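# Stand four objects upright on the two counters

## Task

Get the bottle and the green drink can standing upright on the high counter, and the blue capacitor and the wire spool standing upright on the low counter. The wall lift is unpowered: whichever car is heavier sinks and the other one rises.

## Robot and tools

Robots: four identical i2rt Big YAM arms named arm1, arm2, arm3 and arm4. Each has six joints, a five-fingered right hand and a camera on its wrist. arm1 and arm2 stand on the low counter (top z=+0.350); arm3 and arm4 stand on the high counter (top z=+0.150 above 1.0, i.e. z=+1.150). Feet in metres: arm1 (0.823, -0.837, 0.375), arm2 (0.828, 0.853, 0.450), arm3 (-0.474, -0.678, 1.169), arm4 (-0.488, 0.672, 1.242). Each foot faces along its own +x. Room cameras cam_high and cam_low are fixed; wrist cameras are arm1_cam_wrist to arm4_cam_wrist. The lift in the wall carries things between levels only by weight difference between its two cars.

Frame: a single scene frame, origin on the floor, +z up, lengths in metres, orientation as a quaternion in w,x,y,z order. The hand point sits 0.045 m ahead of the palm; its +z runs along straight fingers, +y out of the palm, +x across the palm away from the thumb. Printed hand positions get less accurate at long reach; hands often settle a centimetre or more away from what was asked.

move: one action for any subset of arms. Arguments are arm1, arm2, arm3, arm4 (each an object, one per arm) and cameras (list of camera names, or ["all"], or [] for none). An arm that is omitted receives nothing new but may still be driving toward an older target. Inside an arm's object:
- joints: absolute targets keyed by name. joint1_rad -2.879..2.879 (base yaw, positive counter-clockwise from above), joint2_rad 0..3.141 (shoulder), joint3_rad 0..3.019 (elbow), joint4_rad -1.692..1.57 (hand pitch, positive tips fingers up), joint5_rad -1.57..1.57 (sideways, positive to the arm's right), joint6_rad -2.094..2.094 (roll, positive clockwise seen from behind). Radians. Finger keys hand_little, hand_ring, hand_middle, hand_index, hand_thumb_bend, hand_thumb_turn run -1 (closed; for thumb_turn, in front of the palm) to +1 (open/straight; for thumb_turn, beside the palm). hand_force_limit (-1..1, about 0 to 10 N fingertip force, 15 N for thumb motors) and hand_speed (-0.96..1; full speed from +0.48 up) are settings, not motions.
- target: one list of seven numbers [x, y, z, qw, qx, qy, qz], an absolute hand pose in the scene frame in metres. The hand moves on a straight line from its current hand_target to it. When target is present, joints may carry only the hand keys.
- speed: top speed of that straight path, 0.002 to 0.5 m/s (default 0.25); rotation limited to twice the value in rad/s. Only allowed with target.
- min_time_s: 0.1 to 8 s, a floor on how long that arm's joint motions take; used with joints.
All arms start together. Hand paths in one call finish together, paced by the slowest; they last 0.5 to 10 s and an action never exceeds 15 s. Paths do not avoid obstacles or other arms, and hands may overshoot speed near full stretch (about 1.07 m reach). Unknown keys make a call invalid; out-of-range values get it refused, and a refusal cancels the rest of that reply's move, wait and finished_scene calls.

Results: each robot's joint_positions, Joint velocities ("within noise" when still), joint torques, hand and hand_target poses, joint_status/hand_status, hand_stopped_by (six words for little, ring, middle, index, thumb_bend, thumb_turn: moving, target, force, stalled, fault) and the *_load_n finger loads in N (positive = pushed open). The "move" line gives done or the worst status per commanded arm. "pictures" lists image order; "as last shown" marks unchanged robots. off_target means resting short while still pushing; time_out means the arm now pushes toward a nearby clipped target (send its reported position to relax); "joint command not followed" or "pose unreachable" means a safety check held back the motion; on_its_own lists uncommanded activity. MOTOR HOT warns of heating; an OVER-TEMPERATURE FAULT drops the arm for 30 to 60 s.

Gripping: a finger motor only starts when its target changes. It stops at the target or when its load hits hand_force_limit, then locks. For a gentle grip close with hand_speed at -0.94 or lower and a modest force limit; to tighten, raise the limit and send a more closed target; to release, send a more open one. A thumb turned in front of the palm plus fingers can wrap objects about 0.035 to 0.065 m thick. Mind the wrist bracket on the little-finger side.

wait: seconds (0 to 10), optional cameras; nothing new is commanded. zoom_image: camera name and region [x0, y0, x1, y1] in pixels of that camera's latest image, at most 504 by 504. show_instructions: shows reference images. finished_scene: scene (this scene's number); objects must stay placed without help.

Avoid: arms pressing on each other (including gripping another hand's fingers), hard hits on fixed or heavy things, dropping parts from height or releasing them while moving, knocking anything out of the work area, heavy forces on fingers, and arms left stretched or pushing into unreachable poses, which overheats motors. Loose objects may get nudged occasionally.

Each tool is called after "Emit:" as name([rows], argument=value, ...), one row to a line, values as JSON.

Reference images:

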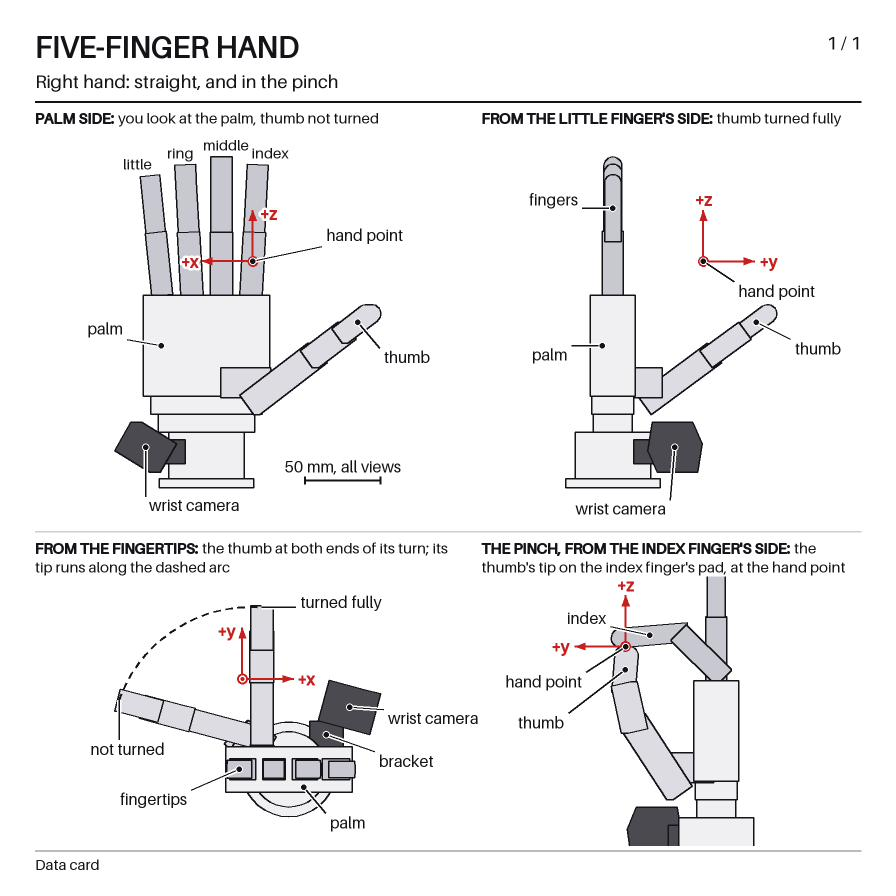

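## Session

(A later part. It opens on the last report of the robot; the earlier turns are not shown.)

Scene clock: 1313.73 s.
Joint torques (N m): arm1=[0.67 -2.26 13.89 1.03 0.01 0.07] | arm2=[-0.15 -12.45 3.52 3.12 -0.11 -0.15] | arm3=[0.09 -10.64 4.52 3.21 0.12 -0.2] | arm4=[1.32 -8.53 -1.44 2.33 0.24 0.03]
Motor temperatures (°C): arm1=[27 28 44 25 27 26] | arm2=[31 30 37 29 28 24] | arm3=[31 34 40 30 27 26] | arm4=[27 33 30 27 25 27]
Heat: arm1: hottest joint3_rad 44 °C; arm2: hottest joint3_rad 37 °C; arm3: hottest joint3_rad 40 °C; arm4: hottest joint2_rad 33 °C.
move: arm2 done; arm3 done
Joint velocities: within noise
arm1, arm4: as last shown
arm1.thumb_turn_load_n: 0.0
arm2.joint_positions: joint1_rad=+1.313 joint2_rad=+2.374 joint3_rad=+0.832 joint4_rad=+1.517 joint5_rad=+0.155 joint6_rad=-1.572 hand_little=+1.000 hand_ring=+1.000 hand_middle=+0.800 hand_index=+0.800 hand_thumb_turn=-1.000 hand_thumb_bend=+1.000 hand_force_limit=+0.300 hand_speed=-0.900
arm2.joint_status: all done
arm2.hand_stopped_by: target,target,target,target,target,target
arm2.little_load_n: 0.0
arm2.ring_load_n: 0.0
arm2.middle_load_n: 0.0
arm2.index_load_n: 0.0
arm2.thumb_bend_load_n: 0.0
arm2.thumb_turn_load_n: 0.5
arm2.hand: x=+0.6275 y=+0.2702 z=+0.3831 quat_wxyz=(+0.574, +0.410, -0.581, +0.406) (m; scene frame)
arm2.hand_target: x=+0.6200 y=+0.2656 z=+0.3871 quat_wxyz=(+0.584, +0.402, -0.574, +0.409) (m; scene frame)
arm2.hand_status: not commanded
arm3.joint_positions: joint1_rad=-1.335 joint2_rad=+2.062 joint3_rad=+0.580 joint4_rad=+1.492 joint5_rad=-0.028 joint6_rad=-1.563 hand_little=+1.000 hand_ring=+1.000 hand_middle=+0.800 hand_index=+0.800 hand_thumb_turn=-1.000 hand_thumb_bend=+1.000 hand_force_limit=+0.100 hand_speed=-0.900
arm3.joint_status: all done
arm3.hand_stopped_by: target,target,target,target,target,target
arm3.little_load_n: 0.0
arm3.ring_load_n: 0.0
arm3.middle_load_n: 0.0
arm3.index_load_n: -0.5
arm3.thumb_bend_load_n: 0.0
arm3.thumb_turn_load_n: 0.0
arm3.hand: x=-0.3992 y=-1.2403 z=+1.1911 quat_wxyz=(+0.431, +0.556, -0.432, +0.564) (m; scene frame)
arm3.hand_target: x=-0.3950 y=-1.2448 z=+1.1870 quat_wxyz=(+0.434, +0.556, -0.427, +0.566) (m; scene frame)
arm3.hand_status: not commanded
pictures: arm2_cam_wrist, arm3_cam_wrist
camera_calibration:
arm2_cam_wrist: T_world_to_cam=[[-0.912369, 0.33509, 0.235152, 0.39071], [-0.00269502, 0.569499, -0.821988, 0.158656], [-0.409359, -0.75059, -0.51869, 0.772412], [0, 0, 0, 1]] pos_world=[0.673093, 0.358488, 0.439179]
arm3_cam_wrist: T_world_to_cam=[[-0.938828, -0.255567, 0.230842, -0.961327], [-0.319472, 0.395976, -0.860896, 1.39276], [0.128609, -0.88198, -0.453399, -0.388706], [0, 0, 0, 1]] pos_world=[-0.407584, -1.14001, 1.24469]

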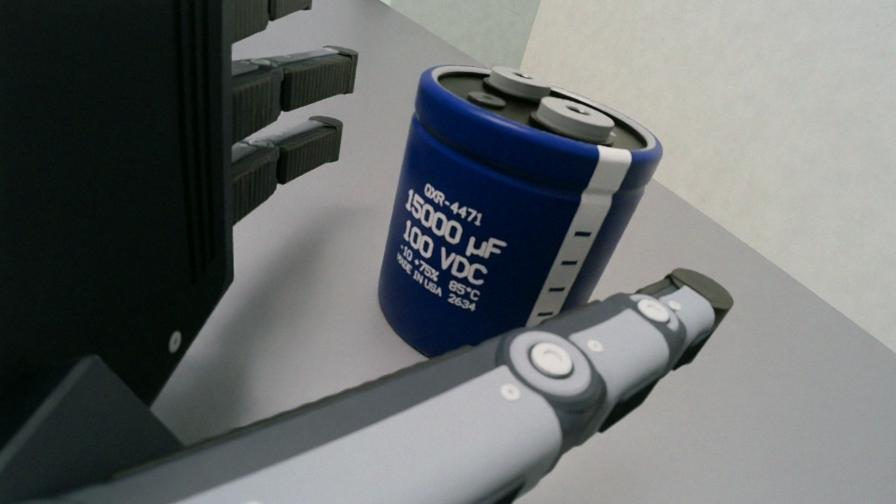

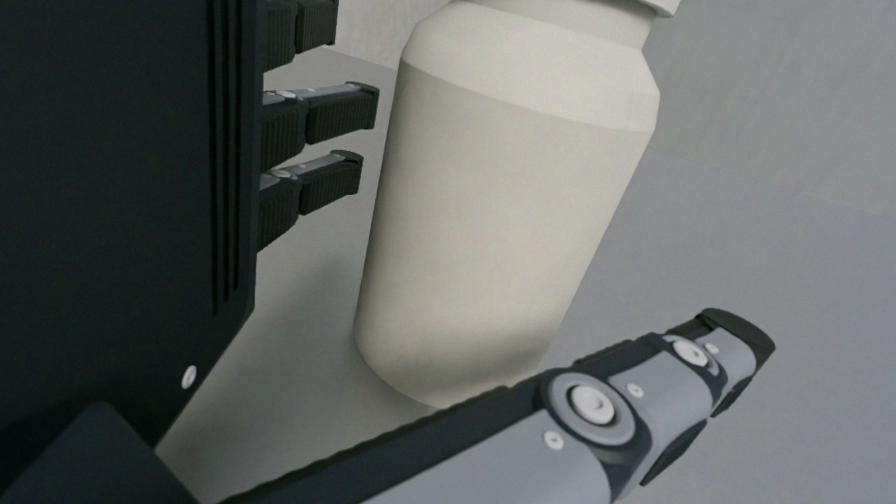

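Emit:
move(arm3={"target": [-0.433, -1.11, 1.21, -0.4343, -0.5561, 0.4267, -0.5659], "speed": 0.1, "joints": {"hand_speed": -0.3, "hand_index": 1.0, "hand_middle": 1.0}}, arm2={"target": [0.669, 0.398, 0.405, 0.5844, 0.4021, -0.5742, 0.4091], "speed": 0.1, "joints": {"hand_speed": -0.3, "hand_index": 1.0, "hand_middle": 1.0}}, cameras=["arm2_cam_wrist", "arm3_cam_wrist", "cam_high", "cam_low", "arm4_cam_wrist"])

Scene clock: 1323.60 s.
Joint torques (N m): arm1=[0.62 -2.26 13.89 1.03 0 0.07] | arm2=[1.67 -11.46 -0.06 3.23 0.14 0.04] | arm3=[-0.56 -9.7 0.59 3.34 -0.09 -0.07] | arm4=[0.85 -8.29 -1.29 2.3 0.26 0.02]
Motor temperatures (°C): arm1=[27 28 45 25 27 26] | arm2=[31 30 37 29 28 24] | arm3=[31 33 40 30 27 26] | arm4=[27 33 30 27 25 27]
Heat: arm1: hottest joint3_rad 45 °C; arm2: hottest joint3_rad 37 °C; arm3: hottest joint3_rad 40 °C; arm4: hottest joint2_rad 33 °C.
move: arm2 off_target; arm3 off_target
Joint velocities: within noise
arm1, arm4: as last shown
arm2.joint_positions: joint1_rad=+1.376 joint2_rad=+2.200 joint3_rad=+0.456 joint4_rad=+1.537 joint5_rad=+0.265 joint6_rad=-1.530 hand_little=+1.000 hand_ring=+1.000 hand_middle=+1.000 hand_index=+1.000 hand_thumb_turn=-1.000 hand_thumb_bend=+1.000 hand_force_limit=+0.300 hand_speed=-0.300
arm2.joint_status: all done
arm2.hand_stopped_by: target,target,target,target,target,target
arm2.little_load_n: 0.0
arm2.ring_load_n: 0.0
arm2.middle_load_n: 0.0
arm2.index_load_n: 0.0
arm2.thumb_bend_load_n: 0.0
arm2.thumb_turn_load_n: 0.0
arm2.hand: x=+0.6636 y=+0.4009 z=+0.3930 quat_wxyz=(+0.531, +0.430, -0.639, +0.353) (m; scene frame)
arm2.hand_target: x=+0.6689 y=+0.3975 z=+0.4052 quat_wxyz=(+0.536, +0.422, -0.632, +0.368) (m; scene frame)
arm2.hand_status: off_target (0.013 m and 12.0 deg from the pose sent, 0.136 m and 1.7 deg at the start; a joint's target at an end of its range on 58 of 61 steps)
arm3.joint_positions: joint1_rad=-1.341 joint2_rad=+1.876 joint3_rad=+0.212 joint4_rad=+1.563 joint5_rad=-0.038 joint6_rad=-1.563 hand_little=+1.000 hand_ring=+1.000 hand_middle=+1.000 hand_index=+1.000 hand_thumb_turn=-1.000 hand_thumb_bend=+1.000 hand_force_limit=+0.100 hand_speed=-0.300
arm3.joint_status: all done
arm3.hand_stopped_by: target,target,target,target,target,target
arm3.little_load_n: 0.0
arm3.ring_load_n: 0.0
arm3.middle_load_n: 0.0
arm3.index_load_n: 0.0
arm3.thumb_bend_load_n: 0.0
arm3.thumb_turn_load_n: 0.0
arm3.hand: x=-0.4304 y=-1.1098 z=+1.2006 quat_wxyz=(+0.405, +0.586, -0.456, +0.534) (m; scene frame)
arm3.hand_target: x=-0.4329 y=-1.1102 z=+1.2104 quat_wxyz=(+0.412, +0.578, -0.451, +0.541) (m; scene frame)
arm3.hand_status: off_target (0.010 m and 6.9 deg from the pose sent, 0.136 m and 0.8 deg at the start; a joint's target at an end of its range on 49 of 61 steps)
pictures: arm2_cam_wrist, arm3_cam_wrist, arm4_cam_wrist, cam_high, cam_low
camera_calibration:
arm2_cam_wrist: T_world_to_cam=[[-0.908529, 0.340928, 0.241542, 0.370143], [0.0716859, 0.696717, -0.713755, -0.0504183], [-0.411626, -0.631152, -0.657428, 0.898537], [0, 0, 0, 1]] pos_world=[0.709761, 0.476048, 0.465331]
arm3_cam_wrist: T_world_to_cam=[[-0.932093, -0.284071, 0.224736, -0.980869], [-0.341908, 0.485166, -0.804806, 1.36132], [0.119588, -0.826993, -0.549346, -0.0929928], [0, 0, 0, 1]] pos_world=[-0.437695, -1.016, 1.26495]
arm4_cam_wrist: T_world_to_cam=[[0.113475, -0.967413, 0.226352, 0.494827], [-0.730394, -0.235671, -0.64108, 0.827382], [0.673534, -0.0925795, -0.733336, 1.18859], [0, 0, 0, 1]] pos_world=[-0.25239, 0.783731, 1.29005]

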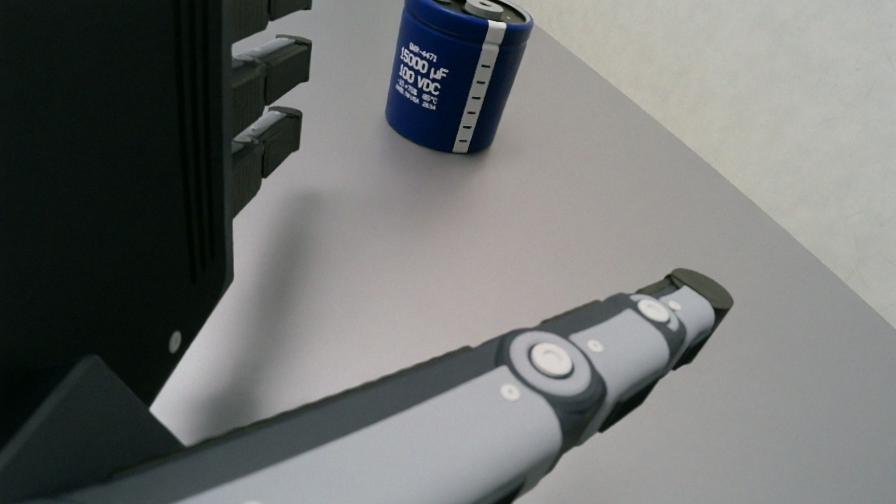

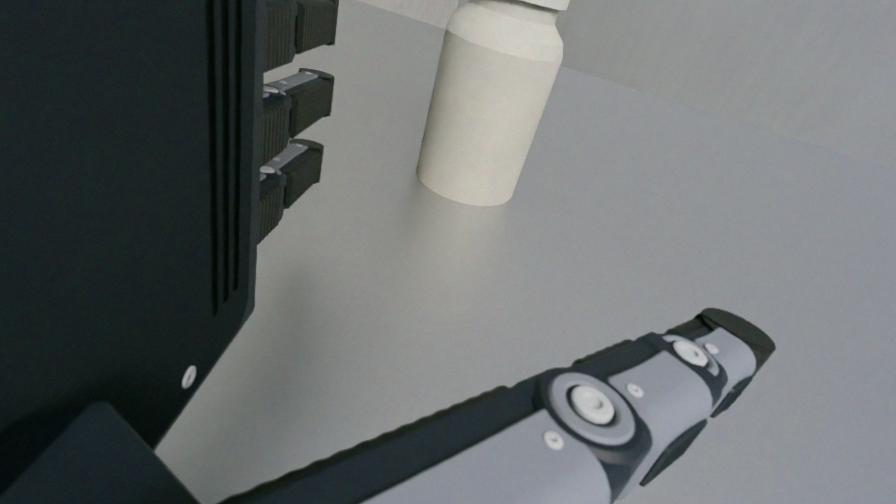

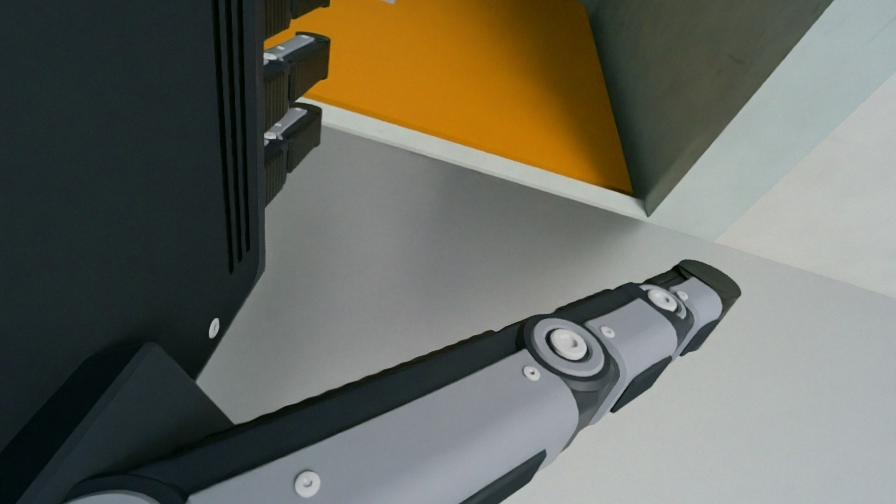

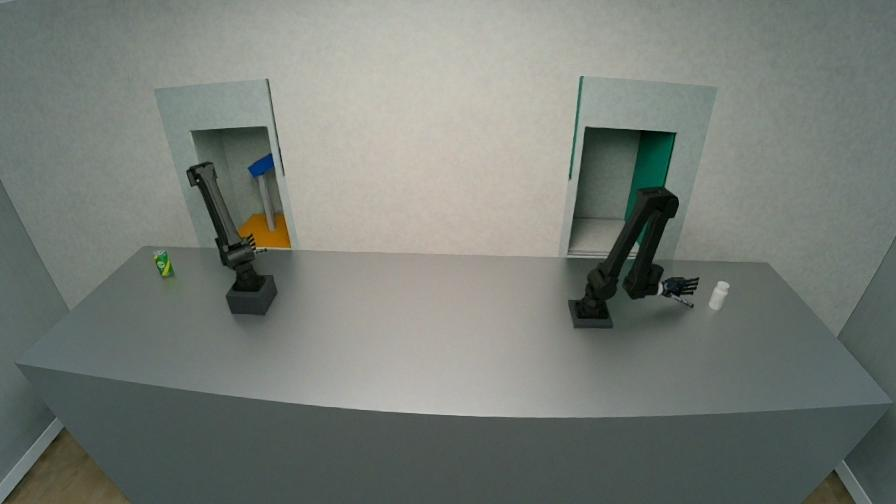

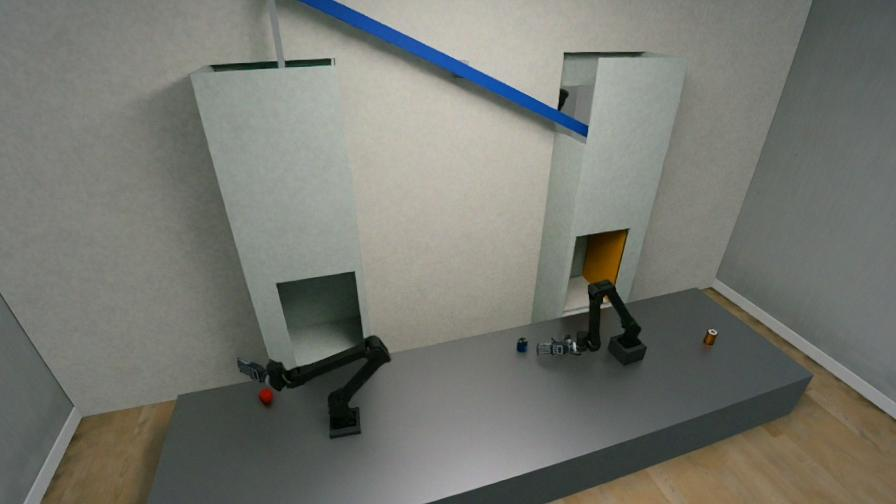

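Emit:
zoom_image(camera="cam_high", region=[130, 230, 210, 310])

Emit:
zoom_image(camera="cam_low", region=[670, 310, 740, 370])

Emit:
zoom_image(camera="cam_low", region=[490, 310, 570, 380])

Emit:
zoom_image(camera="cam_high", region=[680, 260, 760, 330])

Scaled by 6.300 from the camera's 896x504 image, which has a finer 1280x720 frame.

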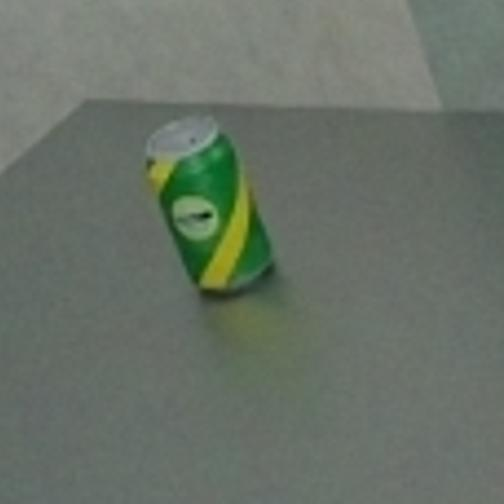

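Scaled by 7.200 from the camera's 896x504 image, which has a finer 1280x720 frame.

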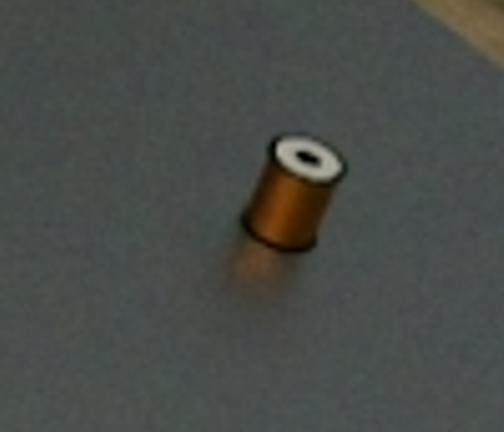

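Scaled by 6.300 from the camera's 896x504 image, which has a finer 1280x720 frame.

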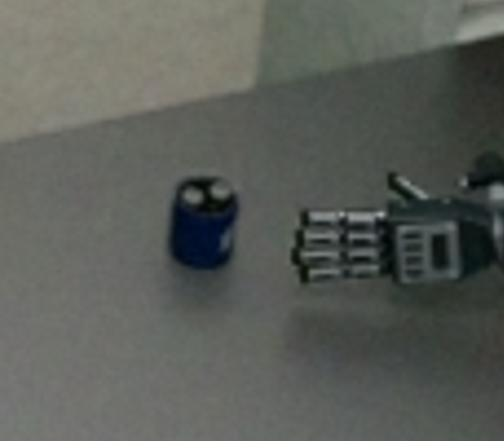

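Scaled by 6.300 from the camera's 896x504 image, which has a finer 1280x720 frame.

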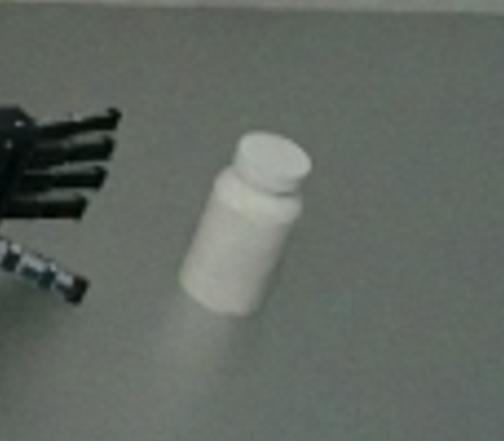

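Emit:
finished_scene(scene=1)

The scene is finished: the task was done.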